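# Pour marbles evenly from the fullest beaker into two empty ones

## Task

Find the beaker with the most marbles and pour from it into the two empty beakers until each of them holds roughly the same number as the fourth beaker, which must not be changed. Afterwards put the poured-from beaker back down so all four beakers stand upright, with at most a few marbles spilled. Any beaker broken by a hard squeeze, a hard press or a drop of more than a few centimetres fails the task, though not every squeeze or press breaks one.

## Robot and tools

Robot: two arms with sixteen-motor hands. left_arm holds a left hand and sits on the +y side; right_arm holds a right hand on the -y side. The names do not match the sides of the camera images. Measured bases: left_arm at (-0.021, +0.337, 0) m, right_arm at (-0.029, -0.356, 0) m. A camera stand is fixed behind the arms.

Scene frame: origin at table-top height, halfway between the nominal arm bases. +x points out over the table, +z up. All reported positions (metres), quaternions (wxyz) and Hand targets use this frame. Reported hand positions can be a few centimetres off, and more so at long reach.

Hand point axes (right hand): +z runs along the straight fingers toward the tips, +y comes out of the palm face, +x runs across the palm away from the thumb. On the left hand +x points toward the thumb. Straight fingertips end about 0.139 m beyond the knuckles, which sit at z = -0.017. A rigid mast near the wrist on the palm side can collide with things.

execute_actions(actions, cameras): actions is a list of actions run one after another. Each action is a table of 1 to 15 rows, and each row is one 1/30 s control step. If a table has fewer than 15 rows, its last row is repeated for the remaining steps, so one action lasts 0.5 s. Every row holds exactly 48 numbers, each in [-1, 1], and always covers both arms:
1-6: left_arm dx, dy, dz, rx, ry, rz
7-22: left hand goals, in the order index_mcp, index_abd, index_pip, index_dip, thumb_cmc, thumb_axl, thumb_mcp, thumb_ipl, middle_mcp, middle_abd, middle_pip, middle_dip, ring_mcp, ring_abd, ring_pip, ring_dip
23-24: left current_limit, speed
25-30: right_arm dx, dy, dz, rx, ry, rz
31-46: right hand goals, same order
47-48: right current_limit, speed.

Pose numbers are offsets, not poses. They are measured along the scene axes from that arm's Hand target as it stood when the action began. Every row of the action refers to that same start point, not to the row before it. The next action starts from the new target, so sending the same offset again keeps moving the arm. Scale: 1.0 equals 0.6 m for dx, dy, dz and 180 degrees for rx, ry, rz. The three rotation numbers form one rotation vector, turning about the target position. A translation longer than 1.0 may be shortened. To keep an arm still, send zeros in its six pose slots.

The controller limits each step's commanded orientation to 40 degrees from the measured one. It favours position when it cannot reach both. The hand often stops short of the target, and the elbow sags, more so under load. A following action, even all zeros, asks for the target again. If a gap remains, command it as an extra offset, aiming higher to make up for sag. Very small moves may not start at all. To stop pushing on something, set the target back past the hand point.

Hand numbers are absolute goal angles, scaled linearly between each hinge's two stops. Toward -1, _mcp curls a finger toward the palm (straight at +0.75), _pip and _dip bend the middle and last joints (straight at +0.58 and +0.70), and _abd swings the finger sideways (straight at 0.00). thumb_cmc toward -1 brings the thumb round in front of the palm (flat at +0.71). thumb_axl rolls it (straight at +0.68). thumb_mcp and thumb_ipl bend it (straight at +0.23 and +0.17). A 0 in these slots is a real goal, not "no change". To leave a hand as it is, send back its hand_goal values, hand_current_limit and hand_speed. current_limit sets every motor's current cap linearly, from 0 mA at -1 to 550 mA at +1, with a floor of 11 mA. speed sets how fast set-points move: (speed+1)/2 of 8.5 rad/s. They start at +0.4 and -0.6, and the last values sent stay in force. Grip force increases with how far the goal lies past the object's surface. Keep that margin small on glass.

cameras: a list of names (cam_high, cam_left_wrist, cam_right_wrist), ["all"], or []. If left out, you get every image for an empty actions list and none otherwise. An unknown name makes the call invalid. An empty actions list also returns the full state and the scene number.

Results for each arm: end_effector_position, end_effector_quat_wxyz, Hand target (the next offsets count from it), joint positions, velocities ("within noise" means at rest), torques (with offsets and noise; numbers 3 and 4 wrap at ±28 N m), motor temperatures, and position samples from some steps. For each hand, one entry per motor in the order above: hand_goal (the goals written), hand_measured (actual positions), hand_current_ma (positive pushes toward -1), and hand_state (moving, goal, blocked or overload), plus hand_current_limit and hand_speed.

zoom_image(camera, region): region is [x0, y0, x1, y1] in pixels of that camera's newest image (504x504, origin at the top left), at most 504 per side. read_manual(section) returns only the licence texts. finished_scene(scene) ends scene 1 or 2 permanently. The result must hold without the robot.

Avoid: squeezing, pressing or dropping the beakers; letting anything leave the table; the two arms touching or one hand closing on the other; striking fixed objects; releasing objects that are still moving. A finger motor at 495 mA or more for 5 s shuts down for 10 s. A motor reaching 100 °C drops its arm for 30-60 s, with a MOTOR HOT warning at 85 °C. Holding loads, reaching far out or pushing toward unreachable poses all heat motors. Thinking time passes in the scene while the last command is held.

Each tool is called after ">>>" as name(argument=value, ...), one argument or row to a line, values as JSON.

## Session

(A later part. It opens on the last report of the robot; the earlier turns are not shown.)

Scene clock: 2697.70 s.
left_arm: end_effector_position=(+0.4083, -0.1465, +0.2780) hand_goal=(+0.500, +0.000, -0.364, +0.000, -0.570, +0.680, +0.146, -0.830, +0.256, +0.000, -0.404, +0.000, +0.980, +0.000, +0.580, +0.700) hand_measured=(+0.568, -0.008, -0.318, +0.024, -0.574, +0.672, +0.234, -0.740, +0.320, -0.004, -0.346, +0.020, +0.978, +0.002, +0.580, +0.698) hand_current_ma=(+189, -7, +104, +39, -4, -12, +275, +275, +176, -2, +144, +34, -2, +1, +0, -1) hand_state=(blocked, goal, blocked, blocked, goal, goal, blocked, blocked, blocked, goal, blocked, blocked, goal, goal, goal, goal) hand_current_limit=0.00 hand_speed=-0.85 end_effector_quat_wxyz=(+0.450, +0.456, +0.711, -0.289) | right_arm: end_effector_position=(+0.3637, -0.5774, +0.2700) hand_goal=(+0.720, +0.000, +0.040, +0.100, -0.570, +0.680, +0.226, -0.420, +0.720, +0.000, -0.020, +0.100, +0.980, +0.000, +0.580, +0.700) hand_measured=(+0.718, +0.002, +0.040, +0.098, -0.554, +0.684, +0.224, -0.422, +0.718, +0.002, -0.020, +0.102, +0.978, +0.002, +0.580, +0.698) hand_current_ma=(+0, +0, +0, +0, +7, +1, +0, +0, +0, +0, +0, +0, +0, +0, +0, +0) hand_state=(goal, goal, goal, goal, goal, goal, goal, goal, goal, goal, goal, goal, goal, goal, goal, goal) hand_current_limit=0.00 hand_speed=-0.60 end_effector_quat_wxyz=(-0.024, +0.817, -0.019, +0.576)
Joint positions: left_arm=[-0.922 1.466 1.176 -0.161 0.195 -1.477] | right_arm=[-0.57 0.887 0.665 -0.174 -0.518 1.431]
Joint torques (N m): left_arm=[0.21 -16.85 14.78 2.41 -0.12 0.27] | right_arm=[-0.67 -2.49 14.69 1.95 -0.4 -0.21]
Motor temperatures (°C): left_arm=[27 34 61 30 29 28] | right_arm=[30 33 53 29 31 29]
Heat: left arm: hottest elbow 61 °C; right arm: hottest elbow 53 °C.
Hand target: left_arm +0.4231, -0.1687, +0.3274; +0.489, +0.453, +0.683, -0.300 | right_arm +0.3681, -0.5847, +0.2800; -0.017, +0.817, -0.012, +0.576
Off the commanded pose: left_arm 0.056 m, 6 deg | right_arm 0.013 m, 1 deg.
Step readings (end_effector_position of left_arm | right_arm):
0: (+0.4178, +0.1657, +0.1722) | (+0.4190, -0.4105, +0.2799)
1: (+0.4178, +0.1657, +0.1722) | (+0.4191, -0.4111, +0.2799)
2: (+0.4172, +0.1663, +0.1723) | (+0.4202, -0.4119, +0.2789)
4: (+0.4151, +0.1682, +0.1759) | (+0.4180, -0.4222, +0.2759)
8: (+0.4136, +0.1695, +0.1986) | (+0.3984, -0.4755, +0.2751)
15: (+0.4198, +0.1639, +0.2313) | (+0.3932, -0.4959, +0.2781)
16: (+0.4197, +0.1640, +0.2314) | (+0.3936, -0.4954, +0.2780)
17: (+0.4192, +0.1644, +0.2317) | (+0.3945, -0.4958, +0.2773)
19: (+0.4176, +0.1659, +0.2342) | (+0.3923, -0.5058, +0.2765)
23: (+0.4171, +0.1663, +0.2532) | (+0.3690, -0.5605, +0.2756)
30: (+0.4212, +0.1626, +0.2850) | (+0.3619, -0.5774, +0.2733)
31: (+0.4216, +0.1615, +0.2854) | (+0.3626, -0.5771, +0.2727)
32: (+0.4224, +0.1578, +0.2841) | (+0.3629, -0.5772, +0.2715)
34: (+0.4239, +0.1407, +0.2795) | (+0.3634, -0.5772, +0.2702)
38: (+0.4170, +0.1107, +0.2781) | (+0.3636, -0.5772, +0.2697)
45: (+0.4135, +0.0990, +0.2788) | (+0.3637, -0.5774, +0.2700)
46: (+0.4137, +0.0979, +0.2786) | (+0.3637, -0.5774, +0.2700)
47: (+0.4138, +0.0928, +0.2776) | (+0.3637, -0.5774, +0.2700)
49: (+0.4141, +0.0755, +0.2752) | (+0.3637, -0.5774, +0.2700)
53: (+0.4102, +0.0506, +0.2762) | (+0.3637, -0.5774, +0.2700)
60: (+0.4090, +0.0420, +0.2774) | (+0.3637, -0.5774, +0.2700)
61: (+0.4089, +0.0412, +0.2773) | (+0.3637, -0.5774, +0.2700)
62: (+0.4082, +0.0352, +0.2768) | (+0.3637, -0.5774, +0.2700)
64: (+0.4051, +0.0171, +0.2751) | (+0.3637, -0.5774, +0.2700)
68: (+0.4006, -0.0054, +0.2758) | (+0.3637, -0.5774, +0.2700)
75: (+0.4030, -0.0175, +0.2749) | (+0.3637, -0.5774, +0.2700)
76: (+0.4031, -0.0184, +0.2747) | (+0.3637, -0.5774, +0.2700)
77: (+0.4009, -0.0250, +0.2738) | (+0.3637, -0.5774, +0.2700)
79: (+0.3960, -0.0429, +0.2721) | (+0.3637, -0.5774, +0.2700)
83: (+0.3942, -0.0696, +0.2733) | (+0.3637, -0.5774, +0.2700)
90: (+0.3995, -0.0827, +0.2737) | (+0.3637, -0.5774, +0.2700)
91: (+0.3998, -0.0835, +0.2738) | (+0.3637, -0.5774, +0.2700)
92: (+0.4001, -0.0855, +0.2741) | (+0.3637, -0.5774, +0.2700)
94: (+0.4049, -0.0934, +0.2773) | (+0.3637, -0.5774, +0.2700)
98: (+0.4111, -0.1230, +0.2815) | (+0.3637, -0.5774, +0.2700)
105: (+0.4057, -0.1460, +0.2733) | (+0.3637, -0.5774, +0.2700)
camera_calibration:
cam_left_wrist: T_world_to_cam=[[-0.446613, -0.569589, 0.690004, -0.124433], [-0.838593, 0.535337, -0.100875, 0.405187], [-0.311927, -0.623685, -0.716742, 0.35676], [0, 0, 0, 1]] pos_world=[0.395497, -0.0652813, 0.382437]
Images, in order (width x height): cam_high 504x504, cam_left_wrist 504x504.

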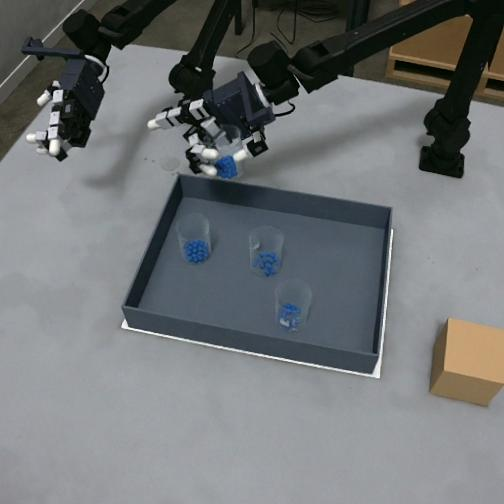

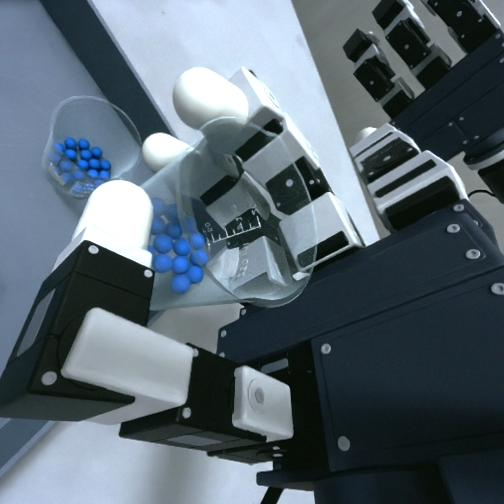

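>>> execute_actions(
  actions=[
    [[0,-0.013,-0.03,0.01933,0.10944,0,0.5,0,-0.365,0,-0.571,0.68,0.145,-0.83,0.255,0,-0.405,0,0.98,0,0.58,0.7,0,-0.85,0,0,0,0,0,0,0.72,0,0.04,0.1,-0.571,0.68,0.225,-0.42,0.72,0,-0.02,0.1,0.98,0,0.58,0.7,0,-0.6]],
    [[0,-0.013,-0.04,0.01933,0.10944,0,0.5,0,-0.365,0,-0.571,0.68,0.145,-0.83,0.255,0,-0.405,0,0.98,0,0.58,0.7,0,-0.85,0,0,0,0,0,0,0.72,0,0.04,0.1,-0.571,0.68,0.225,-0.42,0.72,0,-0.02,0.1,0.98,0,0.58,0.7,0,-0.6]],
    [[0,-0.012,-0.05,0.01933,0.10944,0,0.5,0,-0.365,0,-0.571,0.68,0.145,-0.83,0.255,0,-0.405,0,0.98,0,0.58,0.7,0,-0.85,0,0,0,0,0,0,0.72,0,0.04,0.1,-0.571,0.68,0.225,-0.42,0.72,0,-0.02,0.1,0.98,0,0.58,0.7,0,-0.6]],
    [[0,0,-0.05,0.01063,0.06019,0,0.5,0,-0.365,0,-0.571,0.68,0.145,-0.83,0.255,0,-0.405,0,0.98,0,0.58,0.7,0,-0.85,0,0,0,0,0,0,0.72,0,0.04,0.1,-0.571,0.68,0.225,-0.42,0.72,0,-0.02,0.1,0.98,0,0.58,0.7,0,-0.6]],
  ],
  cameras=["cam_left_wrist","cam_high"],
)

>>> zoom_image(
  camera="cam_high",
  region=[140, 160, 260, 280],
)

Scene clock: 2717.60 s.
left_arm: end_effector_position=(+0.4098, -0.1844, +0.1988) hand_goal=(+0.500, +0.000, -0.364, +0.000, -0.570, +0.680, +0.146, -0.830, +0.256, +0.000, -0.404, +0.000, +0.980, +0.000, +0.580, +0.700) hand_measured=(+0.566, -0.008, -0.318, +0.024, -0.574, +0.672, +0.236, -0.740, +0.320, -0.004, -0.346, +0.020, +0.972, +0.002, +0.580, +0.698) hand_current_ma=(+184, -7, +104, +39, -5, -12, +275, +275, +176, -2, +144, +34, -9, +1, +0, -1) hand_state=(blocked, goal, blocked, blocked, goal, goal, blocked, blocked, blocked, goal, blocked, blocked, goal, goal, goal, goal) hand_current_limit=0.00 hand_speed=-0.85 end_effector_quat_wxyz=(-0.050, +0.255, +0.870, -0.419) | right_arm: end_effector_position=(+0.3637, -0.5774, +0.2700) hand_goal=(+0.720, +0.000, +0.040, +0.100, -0.570, +0.680, +0.226, -0.420, +0.720, +0.000, -0.020, +0.100, +0.980, +0.000, +0.580, +0.700) hand_measured=(+0.718, +0.002, +0.040, +0.098, -0.554, +0.684, +0.224, -0.422, +0.718, +0.002, -0.020, +0.102, +0.978, +0.002, +0.580, +0.698) hand_current_ma=(+0, +0, +0, +0, +7, +1, +0, +0, +0, +0, +0, +0, +0, +0, +0, +0) hand_state=(goal, goal, goal, goal, goal, goal, goal, goal, goal, goal, goal, goal, goal, goal, goal, goal) hand_current_limit=0.00 hand_speed=-0.60 end_effector_quat_wxyz=(-0.024, +0.817, -0.019, +0.576)
Joint positions: left_arm=[-0.768 2.001 2 -1.166 0.796 -1.942] | right_arm=[-0.57 0.887 0.665 -0.174 -0.518 1.431]
Joint torques (N m): left_arm=[1.26 -25.47 13.41 0.13 0.99 -0.19] | right_arm=[-0.97 -2.37 14.79 1.95 -0.39 -0.22]
Motor temperatures (°C): left_arm=[27 34 63 30 29 28] | right_arm=[30 33 55 29 31 29]
Heat: left arm: hottest elbow 63 °C; right arm: hottest elbow 55 °C.
Hand target: left_arm +0.4231, -0.1915, +0.2254; -0.038, +0.246, +0.866, -0.434 | right_arm +0.3681, -0.5847, +0.2800; -0.017, +0.817, -0.012, +0.576
Off the commanded pose: left_arm 0.030 m, 2 deg | right_arm 0.013 m, 1 deg.
Step readings (end_effector_position of left_arm | right_arm):
0: (+0.4083, -0.1465, +0.2780) | (+0.3637, -0.5774, +0.2700)
1: (+0.4081, -0.1468, +0.2780) | (+0.3637, -0.5774, +0.2700)
2: (+0.4063, -0.1489, +0.2773) | (+0.3637, -0.5774, +0.2700)
4: (+0.4020, -0.1553, +0.2744) | (+0.3637, -0.5774, +0.2700)
8: (+0.4016, -0.1676, +0.2773) | (+0.3637, -0.5774, +0.2700)
15: (+0.4053, -0.1676, +0.2792) | (+0.3637, -0.5774, +0.2700)
16: (+0.4055, -0.1671, +0.2784) | (+0.3637, -0.5774, +0.2700)
17: (+0.4035, -0.1677, +0.2762) | (+0.3637, -0.5774, +0.2700)
19: (+0.3992, -0.1716, +0.2708) | (+0.3637, -0.5774, +0.2700)
23: (+0.4039, -0.1788, +0.2637) | (+0.3637, -0.5774, +0.2700)
30: (+0.4084, -0.1737, +0.2476) | (+0.3637, -0.5774, +0.2700)
31: (+0.4071, -0.1737, +0.2463) | (+0.3637, -0.5774, +0.2700)
32: (+0.4042, -0.1745, +0.2455) | (+0.3637, -0.5774, +0.2700)
34: (+0.4012, -0.1780, +0.2457) | (+0.3637, -0.5774, +0.2700)
38: (+0.4047, -0.1888, +0.2440) | (+0.3637, -0.5774, +0.2700)
45: (+0.4093, -0.1825, +0.2228) | (+0.3637, -0.5774, +0.2700)
46: (+0.4088, -0.1824, +0.2205) | (+0.3637, -0.5774, +0.2700)
47: (+0.4071, -0.1828, +0.2193) | (+0.3637, -0.5774, +0.2700)
49: (+0.4059, -0.1841, +0.2186) | (+0.3637, -0.5774, +0.2700)
53: (+0.4075, -0.1880, +0.2125) | (+0.3637, -0.5774, +0.2700)
60: (+0.4088, -0.1831, +0.1948) | (+0.3637, -0.5774, +0.2700)
camera_calibration:
cam_left_wrist: T_world_to_cam=[[0.402315, -0.708201, 0.580167, -0.442296], [-0.390471, 0.440447, 0.808418, 0.036819], [-0.828055, -0.551777, -0.0993334, 0.378809], [0, 0, 0, 1]] pos_world=[0.505994, -0.120433, 0.264469]
Images, in order (width x height): cam_high 504x504, cam_left_wrist 504x504.

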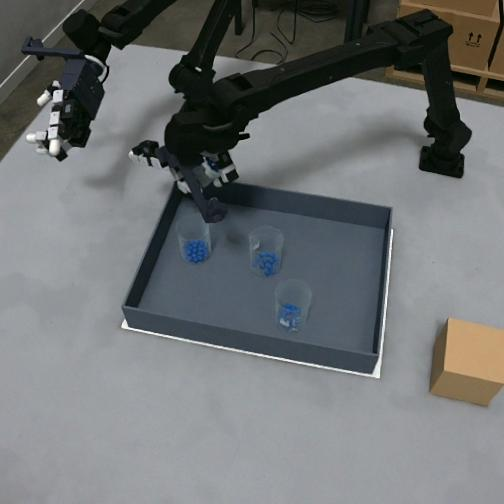

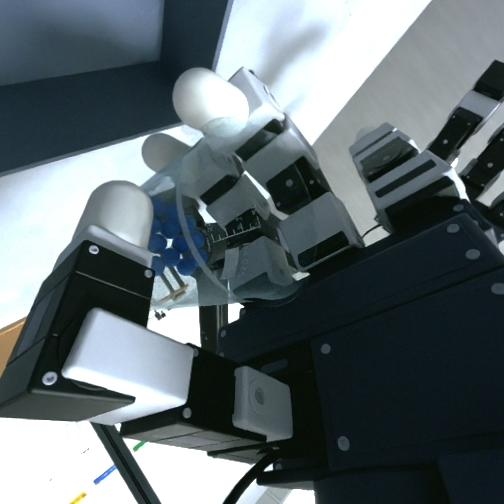

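Scaled by 4.200 from the camera's 504x504 image, which has a finer 720x720 frame.

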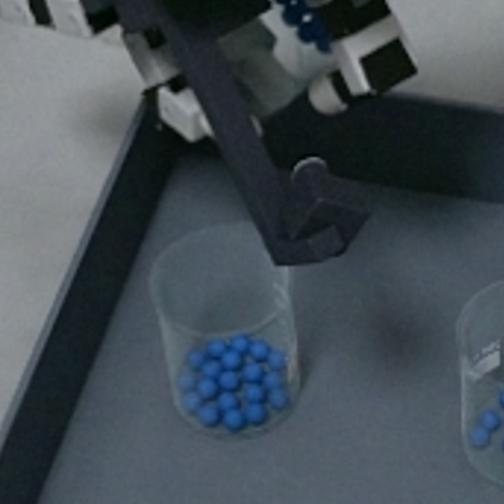

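>>> execute_actions(
  actions=[
    [[0,0,-0.048,0.00677,0.0383,0,0.5,0,-0.365,0,-0.571,0.68,0.145,-0.83,0.255,0,-0.405,0,0.98,0,0.58,0.7,0,-0.85,0,0,0,0,0,0,0.72,0,0.04,0.1,-0.571,0.68,0.225,-0.42,0.72,0,-0.02,0.1,0.98,0,0.58,0.7,0,-0.6]],
    [[0,0,0,0.00967,0.05472,0,0.5,0,-0.365,0,-0.571,0.68,0.145,-0.83,0.255,0,-0.405,0,0.98,0,0.58,0.7,0,-0.85,0,0,0,0,0,0,0.72,0,0.04,0.1,-0.571,0.68,0.225,-0.42,0.72,0,-0.02,0.1,0.98,0,0.58,0.7,0,-0.6]],
    [[0,0,0,0.00048,0.00274,0,0.5,0,-0.365,0,-0.571,0.68,0.145,-0.83,0.255,0,-0.405,0,0.98,0,0.58,0.7,0,-0.85,0,0,0,0,0,0,0.72,0,0.04,0.1,-0.571,0.68,0.225,-0.42,0.72,0,-0.02,0.1,0.98,0,0.58,0.7,0,-0.6]],
    [[0,0,0,-0.01208,-0.0684,0,0.5,0,-0.365,0,-0.571,0.68,0.145,-0.83,0.255,0,-0.405,0,0.98,0,0.58,0.7,0,-0.85,0,0,0,0,0,0,0.72,0,0.04,0.1,-0.571,0.68,0.225,-0.42,0.72,0,-0.02,0.1,0.98,0,0.58,0.7,0,-0.6]],
  ],
  cameras=["cam_left_wrist","cam_high"],
)

>>> zoom_image(
  camera="cam_high",
  region=[160, 200, 240, 280],
)

>>> zoom_image(
  camera="cam_left_wrist",
  region=[80, 60, 340, 320],
)

Scene clock: 2738.00 s.
left_arm: end_effector_position=(+0.4277, -0.1845, +0.1866) hand_goal=(+0.500, +0.000, -0.364, +0.000, -0.570, +0.680, +0.146, -0.830, +0.256, +0.000, -0.404, +0.000, +0.980, +0.000, +0.580, +0.700) hand_measured=(+0.566, -0.008, -0.318, +0.024, -0.576, +0.672, +0.236, -0.740, +0.320, -0.004, -0.346, +0.020, +0.972, +0.002, +0.580, +0.698) hand_current_ma=(+183, -8, +104, +39, -5, -12, +275, +275, +176, -3, +144, +34, -10, +1, +0, -1) hand_state=(blocked, goal, blocked, blocked, goal, goal, blocked, blocked, blocked, goal, blocked, blocked, goal, goal, goal, goal) hand_current_limit=0.00 hand_speed=-0.85 end_effector_quat_wxyz=(-0.087, +0.219, +0.871, -0.430) | right_arm: end_effector_position=(+0.3637, -0.5774, +0.2700) hand_goal=(+0.720, +0.000, +0.040, +0.100, -0.570, +0.680, +0.226, -0.420, +0.720, +0.000, -0.020, +0.100, +0.980, +0.000, +0.580, +0.700) hand_measured=(+0.718, +0.002, +0.040, +0.098, -0.554, +0.684, +0.224, -0.422, +0.718, +0.002, -0.020, +0.102, +0.978, +0.002, +0.580, +0.698) hand_current_ma=(+0, +0, +0, +0, +7, +1, +0, +0, +0, +0, +0, +0, +0, +0, +0, +0) hand_state=(goal, goal, goal, goal, goal, goal, goal, goal, goal, goal, goal, goal, goal, goal, goal, goal) hand_current_limit=0.00 hand_speed=-0.60 end_effector_quat_wxyz=(-0.024, +0.817, -0.019, +0.576)
Joint positions: left_arm=[-0.733 2.091 2.105 -1.234 0.857 -1.976] | right_arm=[-0.57 0.887 0.665 -0.174 -0.518 1.431]
Joint torques (N m): left_arm=[-0.38 -28.75 8.12 1.07 0.63 0.01] | right_arm=[-1.08 -2.55 14.79 1.89 -0.39 -0.24]
Motor temperatures (°C): left_arm=[27 37 65 30 30 28] | right_arm=[30 32 57 29 31 29]
Heat: left arm: hottest elbow 65 °C; right arm: hottest elbow 57 °C.
Hand target: left_arm +0.4232, -0.1915, +0.1967; -0.077, +0.227, +0.867, -0.437 | right_arm +0.3681, -0.5847, +0.2800; -0.017, +0.817, -0.012, +0.576
Off the commanded pose: left_arm 0.013 m, 2 deg | right_arm 0.013 m, 1 deg.
Step readings (end_effector_position of left_arm | right_arm):
0: (+0.4098, -0.1844, +0.1988) | (+0.3637, -0.5774, +0.2700)
1: (+0.4094, -0.1844, +0.1986) | (+0.3637, -0.5774, +0.2700)
2: (+0.4081, -0.1850, +0.1992) | (+0.3637, -0.5774, +0.2700)
4: (+0.4049, -0.1873, +0.1999) | (+0.3637, -0.5774, +0.2700)
8: (+0.4064, -0.1894, +0.1923) | (+0.3637, -0.5774, +0.2700)
15: (+0.4085, -0.1841, +0.1686) | (+0.3637, -0.5774, +0.2700)
16: (+0.4084, -0.1836, +0.1670) | (+0.3637, -0.5774, +0.2700)
17: (+0.4067, -0.1838, +0.1673) | (+0.3637, -0.5774, +0.2700)
19: (+0.4033, -0.1866, +0.1716) | (+0.3637, -0.5774, +0.2700)
23: (+0.4062, -0.1898, +0.1790) | (+0.3637, -0.5774, +0.2700)
30: (+0.4108, -0.1860, +0.1811) | (+0.3637, -0.5774, +0.2700)
31: (+0.4110, -0.1858, +0.1806) | (+0.3637, -0.5774, +0.2700)
32: (+0.4107, -0.1859, +0.1804) | (+0.3637, -0.5774, +0.2700)
34: (+0.4103, -0.1859, +0.1799) | (+0.3637, -0.5774, +0.2700)
38: (+0.4100, -0.1856, +0.1789) | (+0.3637, -0.5774, +0.2700)
45: (+0.4098, -0.1857, +0.1798) | (+0.3637, -0.5774, +0.2700)
46: (+0.4096, -0.1855, +0.1800) | (+0.3637, -0.5774, +0.2700)
47: (+0.4119, -0.1853, +0.1793) | (+0.3637, -0.5774, +0.2700)
49: (+0.4218, -0.1853, +0.1753) | (+0.3637, -0.5774, +0.2700)
53: (+0.4265, -0.1829, +0.1723) | (+0.3637, -0.5774, +0.2700)
60: (+0.4269, -0.1845, +0.1846) | (+0.3637, -0.5774, +0.2700)
camera_calibration:
cam_left_wrist: T_world_to_cam=[[0.482065, -0.695895, 0.5323, -0.46536], [-0.321679, 0.42454, 0.846338, 0.0142395], [-0.814945, -0.57922, -0.0191996, 0.366773], [0, 0, 0, 1]] pos_world=[0.527814, -0.117445, 0.242701]
Images, in order (width x height): cam_high 504x504, cam_left_wrist 504x504.

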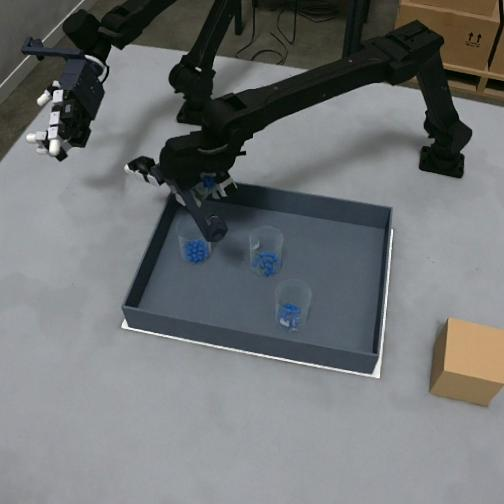

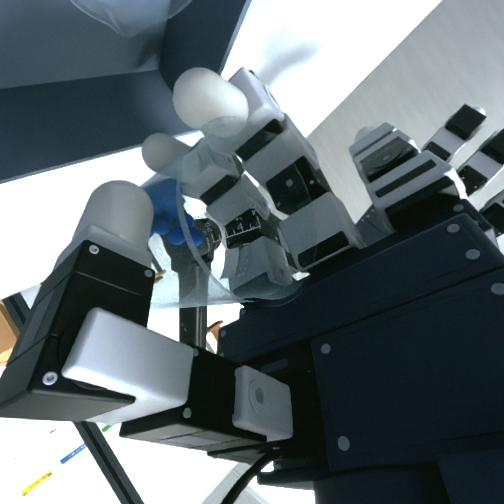

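Scaled by 6.300 from the camera's 504x504 image, which has a finer 720x720 frame.

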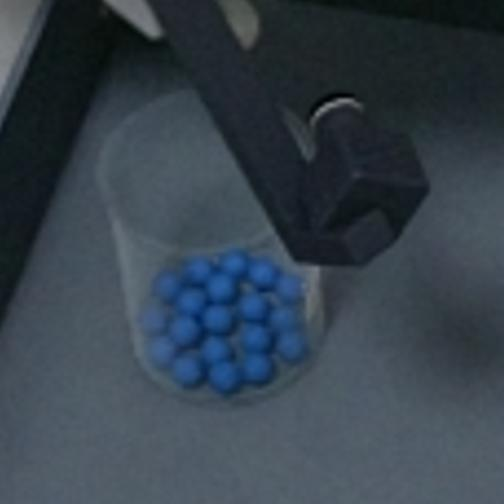

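Scaled by 1.938 from the camera's 504x504 image, which has a finer 720x720 frame.

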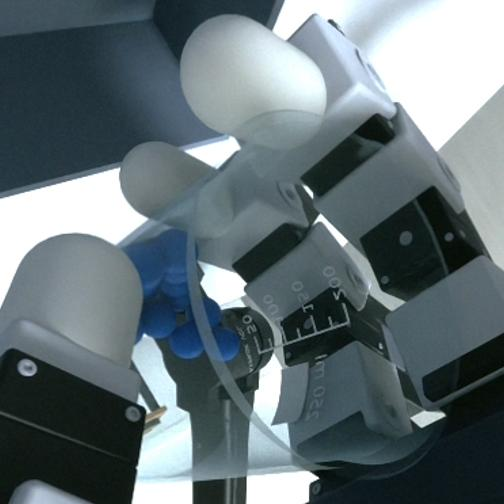

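>>> execute_actions(
  actions=[
    [[0,0,0,0.0116,0.06567,0,0.5,0,-0.365,0,-0.571,0.68,0.145,-0.83,0.255,0,-0.405,0,0.98,0,0.58,0.7,0,-0.85,0,0,0,0,0,0,0.72,0,0.04,0.1,-0.571,0.68,0.225,-0.42,0.72,0,-0.02,0.1,0.98,0,0.58,0.7,0,-0.6]],
    [[0,0,0,0.00145,0.00821,0,0.5,0,-0.365,0,-0.571,0.68,0.145,-0.83,0.255,0,-0.405,0,0.98,0,0.58,0.7,0,-0.85,0,0,0,0,0,0,0.72,0,0.04,0.1,-0.571,0.68,0.225,-0.42,0.72,0,-0.02,0.1,0.98,0,0.58,0.7,0,-0.6]],
    [[0,0,0,-0.01305,-0.07388,0,0.5,0,-0.365,0,-0.571,0.68,0.145,-0.83,0.255,0,-0.405,0,0.98,0,0.58,0.7,0,-0.85,0,0,0,0,0,0,0.72,0,0.04,0.1,-0.571,0.68,0.225,-0.42,0.72,0,-0.02,0.1,0.98,0,0.58,0.7,0,-0.6]],
  ],
  cameras=["cam_left_wrist","cam_high"],
)

>>> zoom_image(
  camera="cam_high",
  region=[160, 200, 240, 280],
)

>>> zoom_image(
  camera="cam_left_wrist",
  region=[80, 60, 340, 320],
)

Scene clock: 2755.63 s.
left_arm: end_effector_position=(+0.4277, -0.1848, +0.1864) hand_goal=(+0.500, +0.000, -0.364, +0.000, -0.570, +0.680, +0.146, -0.830, +0.256, +0.000, -0.404, +0.000, +0.980, +0.000, +0.580, +0.700) hand_measured=(+0.566, -0.008, -0.318, +0.024, -0.576, +0.672, +0.236, -0.740, +0.320, -0.004, -0.346, +0.020, +0.972, +0.002, +0.580, +0.698) hand_current_ma=(+183, -8, +104, +39, -5, -12, +275, +275, +176, -3, +144, +34, -10, +1, +0, -1) hand_state=(blocked, goal, blocked, blocked, goal, goal, blocked, blocked, blocked, goal, blocked, blocked, goal, goal, goal, goal) hand_current_limit=0.00 hand_speed=-0.85 end_effector_quat_wxyz=(-0.087, +0.219, +0.871, -0.431) | right_arm: end_effector_position=(+0.3637, -0.5774, +0.2700) hand_goal=(+0.720, +0.000, +0.040, +0.100, -0.570, +0.680, +0.226, -0.420, +0.720, +0.000, -0.020, +0.100, +0.980, +0.000, +0.580, +0.700) hand_measured=(+0.718, +0.002, +0.040, +0.098, -0.554, +0.684, +0.224, -0.422, +0.718, +0.002, -0.020, +0.102, +0.978, +0.002, +0.580, +0.698) hand_current_ma=(+0, +0, +0, +0, +7, +1, +0, +0, +0, +0, +0, +0, +0, +0, +0, +0) hand_state=(goal, goal, goal, goal, goal, goal, goal, goal, goal, goal, goal, goal, goal, goal, goal, goal) hand_current_limit=0.00 hand_speed=-0.60 end_effector_quat_wxyz=(-0.024, +0.817, -0.019, +0.576)
Joint positions: left_arm=[-0.733 2.092 2.106 -1.234 0.859 -1.974] | right_arm=[-0.57 0.887 0.665 -0.174 -0.518 1.431]
Joint torques (N m): left_arm=[-0.38 -28.98 8.1 1.09 0.63 0] | right_arm=[-1.2 -2.32 14.8 1.96 -0.39 -0.23]
Motor temperatures (°C): left_arm=[27 37 64 30 30 28] | right_arm=[30 32 58 29 31 29]
Heat: left arm: hottest elbow 64 °C; right arm: hottest elbow 58 °C.
Hand target: left_arm +0.4231, -0.1915, +0.1966; -0.077, +0.227, +0.867, -0.437 | right_arm +0.3681, -0.5847, +0.2800; -0.017, +0.817, -0.012, +0.576
Off the commanded pose: left_arm 0.013 m, 2 deg | right_arm 0.013 m, 1 deg.
Step readings (end_effector_position of left_arm | right_arm):
0: (+0.4277, -0.1845, +0.1866) | (+0.3637, -0.5774, +0.2700)
1: (+0.4275, -0.1846, +0.1868) | (+0.3637, -0.5774, +0.2700)
2: (+0.4257, -0.1851, +0.1869) | (+0.3637, -0.5774, +0.2700)
4: (+0.4156, -0.1852, +0.1893) | (+0.3637, -0.5774, +0.2700)
8: (+0.4111, -0.1873, +0.1886) | (+0.3637, -0.5774, +0.2700)
15: (+0.4103, -0.1857, +0.1742) | (+0.3637, -0.5774, +0.2700)
16: (+0.4099, -0.1854, +0.1728) | (+0.3637, -0.5774, +0.2700)
17: (+0.4092, -0.1851, +0.1722) | (+0.3637, -0.5774, +0.2700)
19: (+0.4089, -0.1851, +0.1720) | (+0.3637, -0.5774, +0.2700)
23: (+0.4093, -0.1853, +0.1756) | (+0.3637, -0.5774, +0.2700)
30: (+0.4098, -0.1861, +0.1835) | (+0.3637, -0.5774, +0.2700)
31: (+0.4097, -0.1860, +0.1840) | (+0.3637, -0.5774, +0.2700)
32: (+0.4117, -0.1855, +0.1835) | (+0.3637, -0.5774, +0.2700)
34: (+0.4218, -0.1853, +0.1783) | (+0.3637, -0.5774, +0.2700)
38: (+0.4262, -0.1829, +0.1728) | (+0.3637, -0.5774, +0.2700)
45: (+0.4267, -0.1842, +0.1830) | (+0.3637, -0.5774, +0.2700)
camera_calibration:
cam_left_wrist: T_world_to_cam=[[0.481121, -0.695882, 0.533171, -0.465185], [-0.320929, 0.426157, 0.84581, 0.0146968], [-0.815799, -0.578047, -0.0182956, 0.36698], [0, 0, 0, 1]] pos_world=[0.527909, -0.117845, 0.242306]
Images, in order (width x height): cam_high 504x504, cam_left_wrist 504x504.

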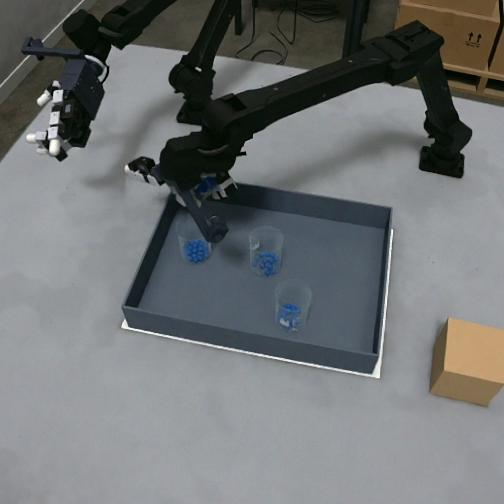

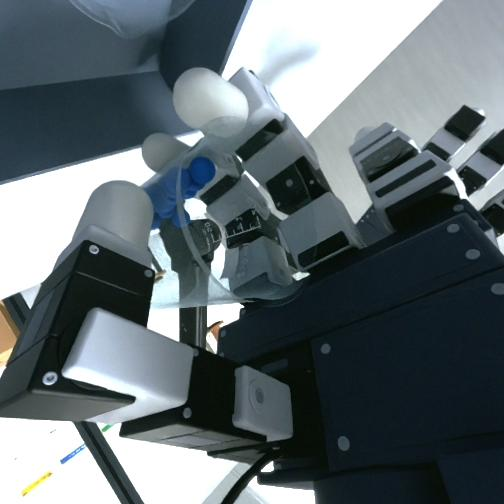

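Scaled by 6.300 from the camera's 504x504 image, which has a finer 720x720 frame.

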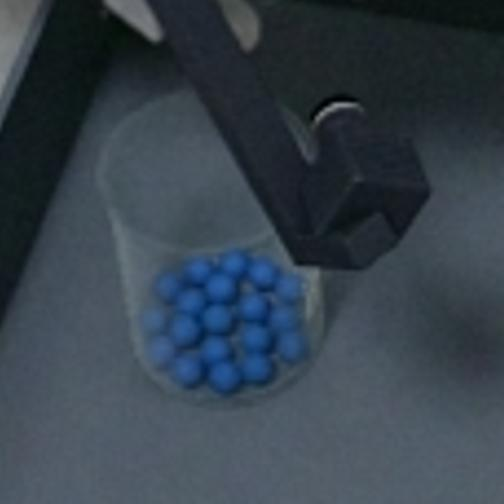

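Scaled by 1.938 from the camera's 504x504 image, which has a finer 720x720 frame.

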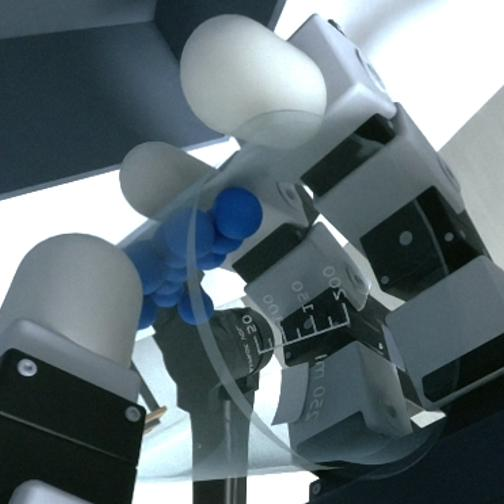

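>>> execute_actions(
  actions=[
    [[0,0,0,0.0116,0.06567,0,0.5,0,-0.365,0,-0.571,0.68,0.145,-0.83,0.255,0,-0.405,0,0.98,0,0.58,0.7,0,-0.85,0,0,0,0,0,0,0.72,0,0.04,0.1,-0.571,0.68,0.225,-0.42,0.72,0,-0.02,0.1,0.98,0,0.58,0.7,0,-0.6]],
    [[0,0,0,0.00145,0.00821,0,0.5,0,-0.365,0,-0.571,0.68,0.145,-0.83,0.255,0,-0.405,0,0.98,0,0.58,0.7,0,-0.85,0,0,0,0,0,0,0.72,0,0.04,0.1,-0.571,0.68,0.225,-0.42,0.72,0,-0.02,0.1,0.98,0,0.58,0.7,0,-0.6]],
    [[0,0,0,-0.01305,-0.07388,0,0.5,0,-0.365,0,-0.571,0.68,0.145,-0.83,0.255,0,-0.405,0,0.98,0,0.58,0.7,0,-0.85,0,0,0,0,0,0,0.72,0,0.04,0.1,-0.571,0.68,0.225,-0.42,0.72,0,-0.02,0.1,0.98,0,0.58,0.7,0,-0.6]],
  ],
  cameras=["cam_left_wrist","cam_high"],
)

>>> zoom_image(
  camera="cam_high",
  region=[160, 200, 240, 280],
)

>>> zoom_image(
  camera="cam_left_wrist",
  region=[80, 60, 340, 320],
)

Scene clock: 2770.17 s.
left_arm: end_effector_position=(+0.4278, -0.1848, +0.1868) hand_goal=(+0.500, +0.000, -0.364, +0.000, -0.570, +0.680, +0.146, -0.830, +0.256, +0.000, -0.404, +0.000, +0.980, +0.000, +0.580, +0.700) hand_measured=(+0.566, -0.008, -0.318, +0.024, -0.576, +0.672, +0.236, -0.740, +0.320, -0.004, -0.346, +0.020, +0.972, +0.002, +0.580, +0.698) hand_current_ma=(+183, -9, +104, +39, -5, -12, +275, +275, +176, -3, +144, +34, -10, +1, +0, -1) hand_state=(blocked, goal, blocked, blocked, goal, goal, blocked, blocked, blocked, goal, blocked, blocked, goal, goal, goal, goal) hand_current_limit=0.00 hand_speed=-0.85 end_effector_quat_wxyz=(-0.087, +0.220, +0.871, -0.431) | right_arm: end_effector_position=(+0.3637, -0.5774, +0.2700) hand_goal=(+0.720, +0.000, +0.040, +0.100, -0.570, +0.680, +0.226, -0.420, +0.720, +0.000, -0.020, +0.100, +0.980, +0.000, +0.580, +0.700) hand_measured=(+0.718, +0.002, +0.040, +0.098, -0.554, +0.684, +0.224, -0.422, +0.718, +0.002, -0.020, +0.102, +0.978, +0.002, +0.580, +0.698) hand_current_ma=(+0, +0, +0, +0, +7, +1, +0, +0, +0, +0, +0, +0, +0, +0, +0, +0) hand_state=(goal, goal, goal, goal, goal, goal, goal, goal, goal, goal, goal, goal, goal, goal, goal, goal) hand_current_limit=0.00 hand_speed=-0.60 end_effector_quat_wxyz=(-0.024, +0.817, -0.019, +0.576)
Joint positions: left_arm=[-0.733 2.092 2.106 -1.234 0.859 -1.974] | right_arm=[-0.57 0.887 0.665 -0.174 -0.518 1.431]
Joint torques (N m): left_arm=[-0.38 -28.63 8.05 1.09 0.63 0] | right_arm=[-1.14 -2.37 14.67 1.99 -0.4 -0.23]
Motor temperatures (°C): left_arm=[27 37 63 30 30 28] | right_arm=[30 32 58 29 31 29]
Heat: left arm: hottest elbow 63 °C; right arm: hottest elbow 58 °C.
Hand target: left_arm +0.4232, -0.1915, +0.1967; -0.077, +0.227, +0.867, -0.437 | right_arm +0.3681, -0.5847, +0.2800; -0.017, +0.817, -0.012, +0.576
Off the commanded pose: left_arm 0.013 m, 2 deg | right_arm 0.013 m, 1 deg.
Step readings (end_effector_position of left_arm | right_arm):
0: (+0.4277, -0.1848, +0.1864) | (+0.3637, -0.5774, +0.2700)
1: (+0.4277, -0.1848, +0.1864) | (+0.3637, -0.5774, +0.2700)
2: (+0.4257, -0.1850, +0.1865) | (+0.3637, -0.5774, +0.2700)
4: (+0.4165, -0.1849, +0.1888) | (+0.3637, -0.5774, +0.2700)
8: (+0.4113, -0.1871, +0.1886) | (+0.3637, -0.5774, +0.2700)
15: (+0.4100, -0.1855, +0.1742) | (+0.3637, -0.5774, +0.2700)
16: (+0.4099, -0.1854, +0.1731) | (+0.3637, -0.5774, +0.2700)
17: (+0.4093, -0.1851, +0.1723) | (+0.3637, -0.5774, +0.2700)
19: (+0.4090, -0.1852, +0.1724) | (+0.3637, -0.5774, +0.2700)
23: (+0.4093, -0.1853, +0.1756) | (+0.3637, -0.5774, +0.2700)
30: (+0.4098, -0.1861, +0.1835) | (+0.3637, -0.5774, +0.2700)
31: (+0.4097, -0.1860, +0.1840) | (+0.3637, -0.5774, +0.2700)
32: (+0.4117, -0.1855, +0.1835) | (+0.3637, -0.5774, +0.2700)
34: (+0.4218, -0.1853, +0.1783) | (+0.3637, -0.5774, +0.2700)
38: (+0.4261, -0.1829, +0.1730) | (+0.3637, -0.5774, +0.2700)
45: (+0.4267, -0.1842, +0.1834) | (+0.3637, -0.5774, +0.2700)
camera_calibration:
cam_left_wrist: T_world_to_cam=[[0.480818, -0.695573, 0.533847, -0.465469], [-0.321377, 0.42667, 0.845381, 0.014706], [-0.815801, -0.57804, -0.0183913, 0.367096], [0, 0, 0, 1]] pos_world=[0.528009, -0.117846, 0.242808]
Images, in order (width x height): cam_high 504x504, cam_left_wrist 504x504.

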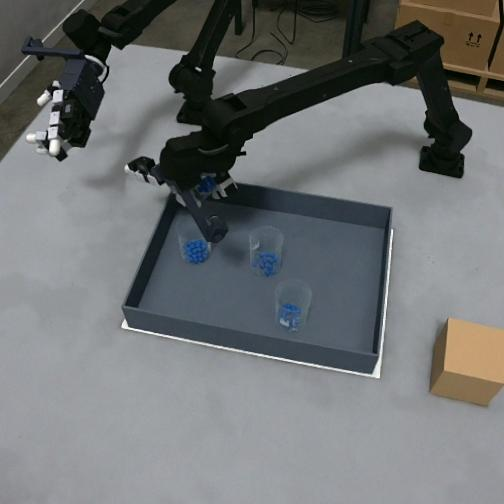

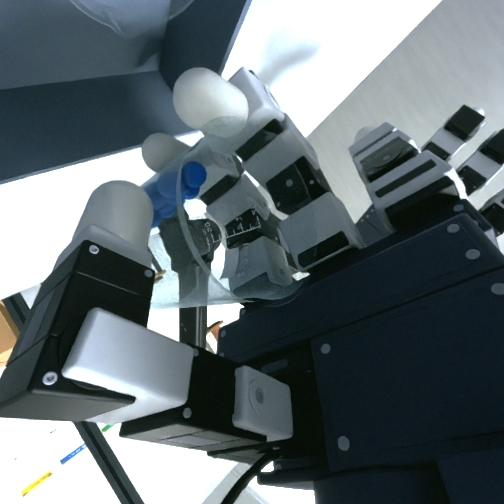

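Scaled by 6.300 from the camera's 504x504 image, which has a finer 720x720 frame.

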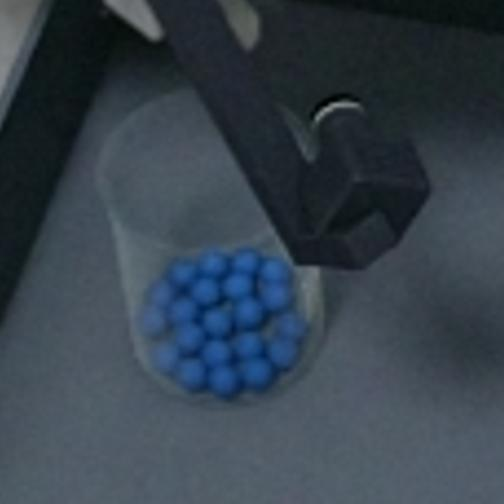

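Scaled by 1.938 from the camera's 504x504 image, which has a finer 720x720 frame.

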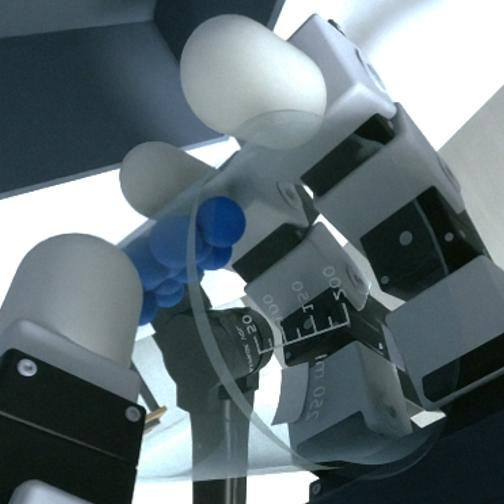

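>>> execute_actions(
  actions=[
    [[0,0,0.04,-0.01933,-0.10944,0,0.5,0,-0.365,0,-0.571,0.68,0.145,-0.83,0.255,0,-0.405,0,0.98,0,0.58,0.7,0,-0.85,0,0,0,0,0,0,0.72,0,0.04,0.1,-0.571,0.68,0.225,-0.42,0.72,0,-0.02,0.1,0.98,0,0.58,0.7,0,-0.6]],
    [[0,0,0.04,-0.01933,-0.10944,0,0.5,0,-0.365,0,-0.571,0.68,0.145,-0.83,0.255,0,-0.405,0,0.98,0,0.58,0.7,0,-0.85,0,0,0,0,0,0,0.72,0,0.04,0.1,-0.571,0.68,0.225,-0.42,0.72,0,-0.02,0.1,0.98,0,0.58,0.7,0,-0.6]],
    [[0,0,0.04,-0.01933,-0.10944,0,0.5,0,-0.365,0,-0.571,0.68,0.145,-0.83,0.255,0,-0.405,0,0.98,0,0.58,0.7,0,-0.85,0,0,0,0,0,0,0.72,0,0.04,0.1,-0.571,0.68,0.225,-0.42,0.72,0,-0.02,0.1,0.98,0,0.58,0.7,0,-0.6]],
  ],
  cameras=["cam_left_wrist","cam_high"],
)

>>> zoom_image(
  camera="cam_left_wrist",
  region=[120, 170, 240, 320],
)

>>> zoom_image(
  camera="cam_high",
  region=[180, 130, 250, 200],
)

>>> zoom_image(
  camera="cam_high",
  region=[175, 230, 215, 270],
)

Scene clock: 2790.70 s.
left_arm: end_effector_position=(+0.4233, -0.1850, +0.2508) hand_goal=(+0.500, +0.000, -0.364, +0.000, -0.570, +0.680, +0.146, -0.830, +0.256, +0.000, -0.404, +0.000, +0.980, +0.000, +0.580, +0.700) hand_measured=(+0.566, -0.008, -0.318, +0.024, -0.576, +0.672, +0.236, -0.740, +0.320, -0.004, -0.346, +0.020, +0.972, +0.002, +0.580, +0.698) hand_current_ma=(+182, -9, +104, +39, -5, -12, +275, +275, +176, -3, +144, +34, -10, +1, +0, -1) hand_state=(blocked, goal, blocked, blocked, goal, goal, blocked, blocked, blocked, goal, blocked, blocked, goal, goal, goal, goal) hand_current_limit=0.00 hand_speed=-0.85 end_effector_quat_wxyz=(+0.356, +0.405, +0.772, -0.338) | right_arm: end_effector_position=(+0.3637, -0.5774, +0.2700) hand_goal=(+0.720, +0.000, +0.040, +0.100, -0.570, +0.680, +0.226, -0.420, +0.720, +0.000, -0.020, +0.100, +0.980, +0.000, +0.580, +0.700) hand_measured=(+0.718, +0.002, +0.040, +0.098, -0.554, +0.684, +0.224, -0.422, +0.718, +0.002, -0.020, +0.102, +0.978, +0.002, +0.580, +0.698) hand_current_ma=(+0, +0, +0, +0, +7, +1, +0, +0, +0, +0, +0, +0, +0, +0, +0, +0) hand_state=(goal, goal, goal, goal, goal, goal, goal, goal, goal, goal, goal, goal, goal, goal, goal, goal) hand_current_limit=0.00 hand_speed=-0.60 end_effector_quat_wxyz=(-0.024, +0.817, -0.019, +0.576)
Joint positions: left_arm=[-0.908 1.618 1.39 -0.343 0.282 -1.671] | right_arm=[-0.57 0.887 0.665 -0.174 -0.518 1.431]
Joint torques (N m): left_arm=[-0.09 -21.83 9.02 2.69 -0.04 0.42] | right_arm=[-1.08 -2.37 14.76 1.94 -0.41 -0.21]
Motor temperatures (°C): left_arm=[27 38 61 30 30 28] | right_arm=[30 32 59 29 31 29]
Heat: left arm: hottest elbow 61 °C; right arm: hottest elbow 59 °C.
Hand target: left_arm +0.4232, -0.1914, +0.2685; +0.379, +0.419, +0.751, -0.342 | right_arm +0.3681, -0.5847, +0.2800; -0.017, +0.817, -0.012, +0.576
Off the commanded pose: left_arm 0.019 m, 4 deg | right_arm 0.013 m, 1 deg.
Step readings (end_effector_position of left_arm | right_arm):
0: (+0.4278, -0.1848, +0.1868) | (+0.3637, -0.5774, +0.2700)
1: (+0.4281, -0.1844, +0.1859) | (+0.3637, -0.5774, +0.2700)
2: (+0.4306, -0.1830, +0.1841) | (+0.3637, -0.5774, +0.2700)
4: (+0.4367, -0.1760, +0.1780) | (+0.3637, -0.5774, +0.2700)
8: (+0.4315, -0.1714, +0.1824) | (+0.3637, -0.5774, +0.2700)
15: (+0.4236, -0.1834, +0.2177) | (+0.3637, -0.5774, +0.2700)
16: (+0.4225, -0.1851, +0.2210) | (+0.3637, -0.5774, +0.2700)
17: (+0.4253, -0.1849, +0.2223) | (+0.3637, -0.5774, +0.2700)
19: (+0.4291, -0.1820, +0.2218) | (+0.3637, -0.5774, +0.2700)
23: (+0.4247, -0.1748, +0.2212) | (+0.3637, -0.5774, +0.2700)
30: (+0.4230, -0.1823, +0.2306) | (+0.3637, -0.5774, +0.2700)
31: (+0.4239, -0.1827, +0.2307) | (+0.3637, -0.5774, +0.2700)
32: (+0.4264, -0.1827, +0.2313) | (+0.3637, -0.5774, +0.2700)
34: (+0.4317, -0.1769, +0.2319) | (+0.3637, -0.5774, +0.2700)
38: (+0.4262, -0.1718, +0.2354) | (+0.3637, -0.5774, +0.2700)
45: (+0.4228, -0.1836, +0.2517) | (+0.3637, -0.5774, +0.2700)
camera_calibration:
cam_left_wrist: T_world_to_cam=[[-0.234336, -0.583431, 0.777621, -0.235162], [-0.850924, 0.509916, 0.126152, 0.379235], [-0.470122, -0.632135, -0.615947, 0.358007], [0, 0, 0, 1]] pos_world=[0.4359, -0.10427, 0.355539]
Images, in order (width x height): cam_high 504x504, cam_left_wrist 504x504.

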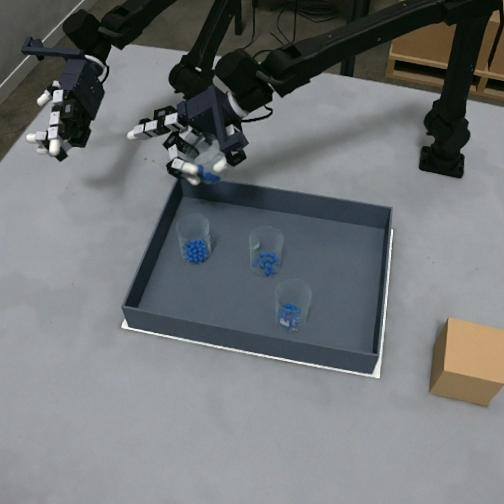

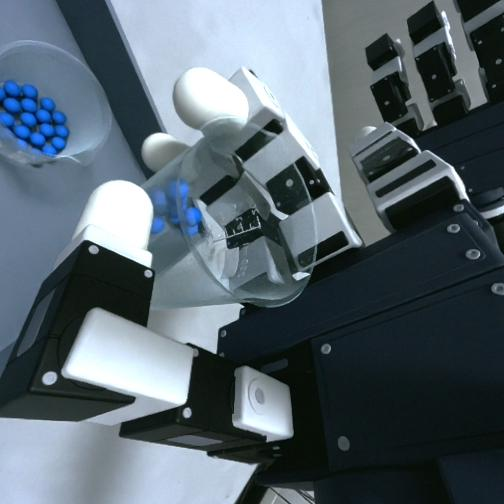

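Scaled by 3.360 from the camera's 504x504 image, which has a finer 720x720 frame.

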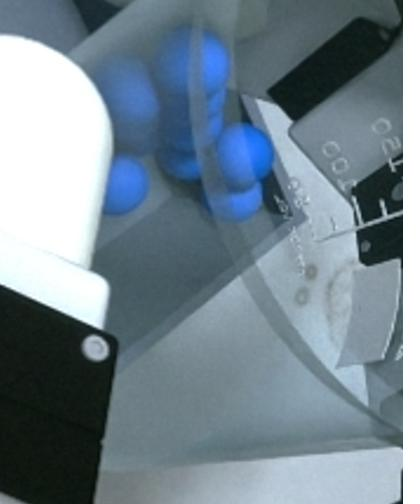

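Scaled by 7.200 from the camera's 504x504 image, which has a finer 720x720 frame.

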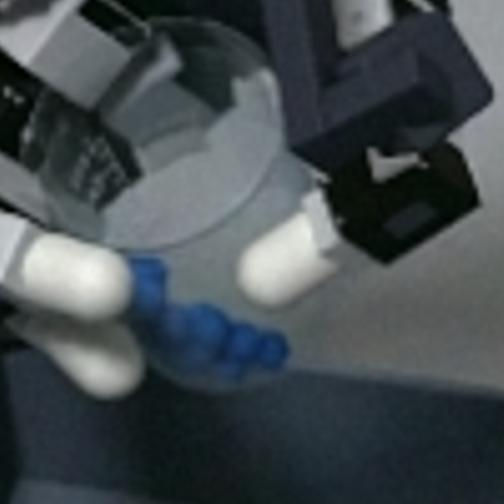

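Scaled by 12.600 from the camera's 504x504 image, which has a finer 720x720 frame.

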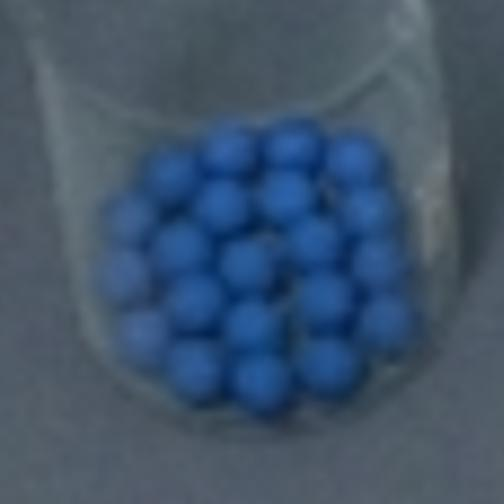

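>>> zoom_image(
  camera="cam_left_wrist",
  region=[0, 60, 90, 170],
)

Scaled by 4.582 from the camera's 504x504 image, which has a finer 720x720 frame.

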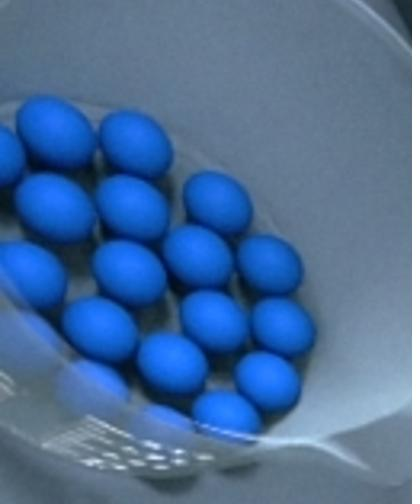

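>>> execute_actions(
  actions=[
    [[0,0,-0.04,0.01933,0.10944,0,0.5,0,-0.365,0,-0.571,0.68,0.145,-0.83,0.255,0,-0.405,0,0.98,0,0.58,0.7,0,-0.85,0,0,0,0,0,0,0.72,0,0.04,0.1,-0.571,0.68,0.225,-0.42,0.72,0,-0.02,0.1,0.98,0,0.58,0.7,0,-0.6]],
    [[0,0,-0.04,0.01933,0.10944,0,0.5,0,-0.365,0,-0.571,0.68,0.145,-0.83,0.255,0,-0.405,0,0.98,0,0.58,0.7,0,-0.85,0,0,0,0,0,0,0.72,0,0.04,0.1,-0.571,0.68,0.225,-0.42,0.72,0,-0.02,0.1,0.98,0,0.58,0.7,0,-0.6]],
    [[0,0,-0.04,0.01933,0.10944,0,0.5,0,-0.365,0,-0.571,0.68,0.145,-0.83,0.255,0,-0.405,0,0.98,0,0.58,0.7,0,-0.85,0,0,0,0,0,0,0.72,0,0.04,0.1,-0.571,0.68,0.225,-0.42,0.72,0,-0.02,0.1,0.98,0,0.58,0.7,0,-0.6]],
    [[0,0,0,0.0116,0.06567,0,0.5,0,-0.365,0,-0.571,0.68,0.145,-0.83,0.255,0,-0.405,0,0.98,0,0.58,0.7,0,-0.85,0,0,0,0,0,0,0.72,0,0.04,0.1,-0.571,0.68,0.225,-0.42,0.72,0,-0.02,0.1,0.98,0,0.58,0.7,0,-0.6]],
    [[0,0,0,0.00145,0.00821,0,0.5,0,-0.365,0,-0.571,0.68,0.145,-0.83,0.255,0,-0.405,0,0.98,0,0.58,0.7,0,-0.85,0,0,0,0,0,0,0.72,0,0.04,0.1,-0.571,0.68,0.225,-0.42,0.72,0,-0.02,0.1,0.98,0,0.58,0.7,0,-0.6]],
    [[0,0,0,-0.01305,-0.07388,0,0.5,0,-0.365,0,-0.571,0.68,0.145,-0.83,0.255,0,-0.405,0,0.98,0,0.58,0.7,0,-0.85,0,0,0,0,0,0,0.72,0,0.04,0.1,-0.571,0.68,0.225,-0.42,0.72,0,-0.02,0.1,0.98,0,0.58,0.7,0,-0.6]],
  ],
  cameras=["cam_left_wrist","cam_high"],
)

>>> zoom_image(
  camera="cam_high",
  region=[175, 230, 215, 270],
)

>>> zoom_image(
  camera="cam_left_wrist",
  region=[80, 60, 340, 320],
)

Scene clock: 2825.43 s.
left_arm: end_effector_position=(+0.4275, -0.1843, +0.1877) hand_goal=(+0.500, +0.000, -0.364, +0.000, -0.570, +0.680, +0.146, -0.830, +0.256, +0.000, -0.404, +0.000, +0.980, +0.000, +0.580, +0.700) hand_measured=(+0.564, -0.008, -0.318, +0.024, -0.576, +0.672, +0.236, -0.740, +0.320, -0.004, -0.346, +0.020, +0.970, +0.002, +0.580, +0.698) hand_current_ma=(+181, -9, +104, +39, -6, -12, +275, +275, +176, -3, +144, +34, -12, +1, +0, -1) hand_state=(blocked, goal, blocked, blocked, goal, goal, blocked, blocked, blocked, goal, blocked, blocked, goal, goal, goal, goal) hand_current_limit=0.00 hand_speed=-0.85 end_effector_quat_wxyz=(-0.087, +0.219, +0.871, -0.430) | right_arm: end_effector_position=(+0.3637, -0.5774, +0.2700) hand_goal=(+0.720, +0.000, +0.040, +0.100, -0.570, +0.680, +0.226, -0.420, +0.720, +0.000, -0.020, +0.100, +0.980, +0.000, +0.580, +0.700) hand_measured=(+0.718, +0.002, +0.040, +0.098, -0.554, +0.684, +0.224, -0.422, +0.718, +0.002, -0.020, +0.102, +0.978, +0.002, +0.580, +0.698) hand_current_ma=(+0, +0, +0, +0, +7, +1, +0, +0, +0, +0, +0, +0, +0, +0, +0, +0) hand_state=(goal, goal, goal, goal, goal, goal, goal, goal, goal, goal, goal, goal, goal, goal, goal, goal) hand_current_limit=0.00 hand_speed=-0.60 end_effector_quat_wxyz=(-0.024, +0.817, -0.019, +0.576)
Joint positions: left_arm=[-0.733 2.09 2.106 -1.235 0.857 -1.976] | right_arm=[-0.57 0.887 0.665 -0.174 -0.518 1.431]
Joint torques (N m): left_arm=[-0.38 -28.86 8.1 1.09 0.63 0.02] | right_arm=[-1.08 -2.49 14.83 1.96 -0.41 -0.23]
Motor temperatures (°C): left_arm=[27 40 59 30 30 28] | right_arm=[30 32 59 29 31 29]
Heat: left arm: hottest elbow 59 °C; right arm: hottest elbow 59 °C.
Hand target: left_arm +0.4232, -0.1915, +0.1966; -0.078, +0.227, +0.867, -0.437 | right_arm +0.3681, -0.5847, +0.2800; -0.017, +0.817, -0.012, +0.576
Off the commanded pose: left_arm 0.012 m, 2 deg | right_arm 0.013 m, 1 deg.
Step readings (end_effector_position of left_arm | right_arm):
0: (+0.4233, -0.1850, +0.2508) | (+0.3637, -0.5774, +0.2700)
1: (+0.4231, -0.1852, +0.2507) | (+0.3637, -0.5774, +0.2700)
2: (+0.4192, -0.1869, +0.2486) | (+0.3637, -0.5774, +0.2700)
4: (+0.4083, -0.1861, +0.2401) | (+0.3637, -0.5774, +0.2700)
8: (+0.3985, -0.1848, +0.2231) | (+0.3637, -0.5774, +0.2700)
15: (+0.4050, -0.1784, +0.2056) | (+0.3637, -0.5774, +0.2700)
16: (+0.4048, -0.1777, +0.2047) | (+0.3637, -0.5774, +0.2700)
17: (+0.4020, -0.1782, +0.2040) | (+0.3637, -0.5774, +0.2700)
19: (+0.3962, -0.1818, +0.2040) | (+0.3637, -0.5774, +0.2700)
23: (+0.4024, -0.1876, +0.2054) | (+0.3637, -0.5774, +0.2700)
30: (+0.4077, -0.1806, +0.1925) | (+0.3637, -0.5774, +0.2700)
31: (+0.4086, -0.1793, +0.1911) | (+0.3637, -0.5774, +0.2700)
32: (+0.4058, -0.1797, +0.1903) | (+0.3637, -0.5774, +0.2700)
34: (+0.4022, -0.1817, +0.1910) | (+0.3637, -0.5774, +0.2700)
38: (+0.4055, -0.1904, +0.1880) | (+0.3637, -0.5774, +0.2700)
45: (+0.4087, -0.1828, +0.1671) | (+0.3637, -0.5774, +0.2700)
46: (+0.4079, -0.1824, +0.1658) | (+0.3637, -0.5774, +0.2700)
47: (+0.4062, -0.1825, +0.1660) | (+0.3637, -0.5774, +0.2700)
49: (+0.4051, -0.1834, +0.1703) | (+0.3637, -0.5774, +0.2700)
53: (+0.4073, -0.1881, +0.1782) | (+0.3637, -0.5774, +0.2700)
60: (+0.4099, -0.1858, +0.1808) | (+0.3637, -0.5774, +0.2700)
61: (+0.4101, -0.1856, +0.1805) | (+0.3637, -0.5774, +0.2700)
62: (+0.4095, -0.1858, +0.1805) | (+0.3637, -0.5774, +0.2700)
64: (+0.4087, -0.1863, +0.1806) | (+0.3637, -0.5774, +0.2700)
68: (+0.4082, -0.1868, +0.1799) | (+0.3637, -0.5774, +0.2700)
75: (+0.4075, -0.1865, +0.1801) | (+0.3637, -0.5774, +0.2700)
76: (+0.4078, -0.1864, +0.1802) | (+0.3637, -0.5774, +0.2700)
77: (+0.4098, -0.1860, +0.1793) | (+0.3637, -0.5774, +0.2700)
79: (+0.4202, -0.1857, +0.1749) | (+0.3637, -0.5774, +0.2700)
83: (+0.4263, -0.1828, +0.1718) | (+0.3637, -0.5774, +0.2700)
90: (+0.4268, -0.1843, +0.1858) | (+0.3637, -0.5774, +0.2700)
camera_calibration:
cam_left_wrist: T_world_to_cam=[[0.481954, -0.695751, 0.532589, -0.465652], [-0.321842, 0.424779, 0.846156, 0.0134013], [-0.814947, -0.579218, -0.0191978, 0.366746], [0, 0, 0, 1]] pos_world=[0.527614, -0.117245, 0.243702]
Images, in order (width x height): cam_high 504x504, cam_left_wrist 504x504.

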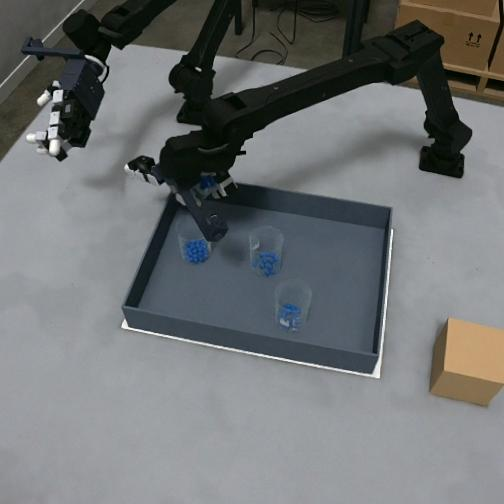

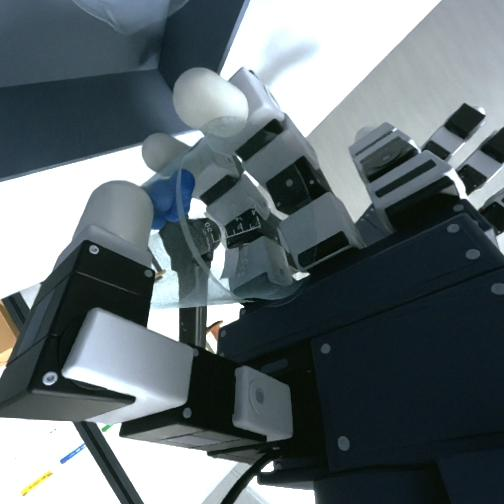

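Scaled by 12.600 from the camera's 504x504 image, which has a finer 720x720 frame.

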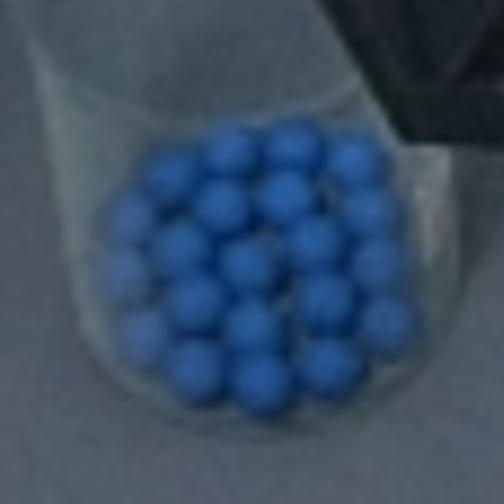

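Scaled by 1.938 from the camera's 504x504 image, which has a finer 720x720 frame.

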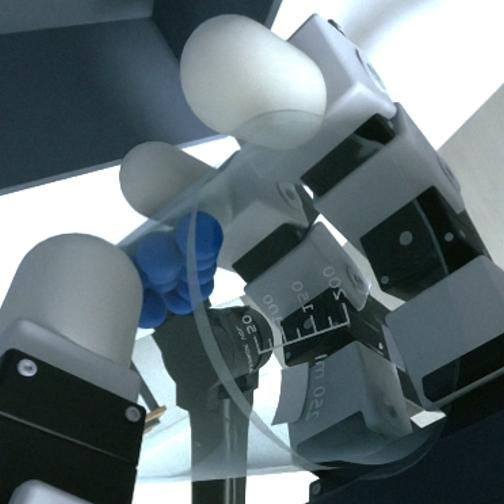

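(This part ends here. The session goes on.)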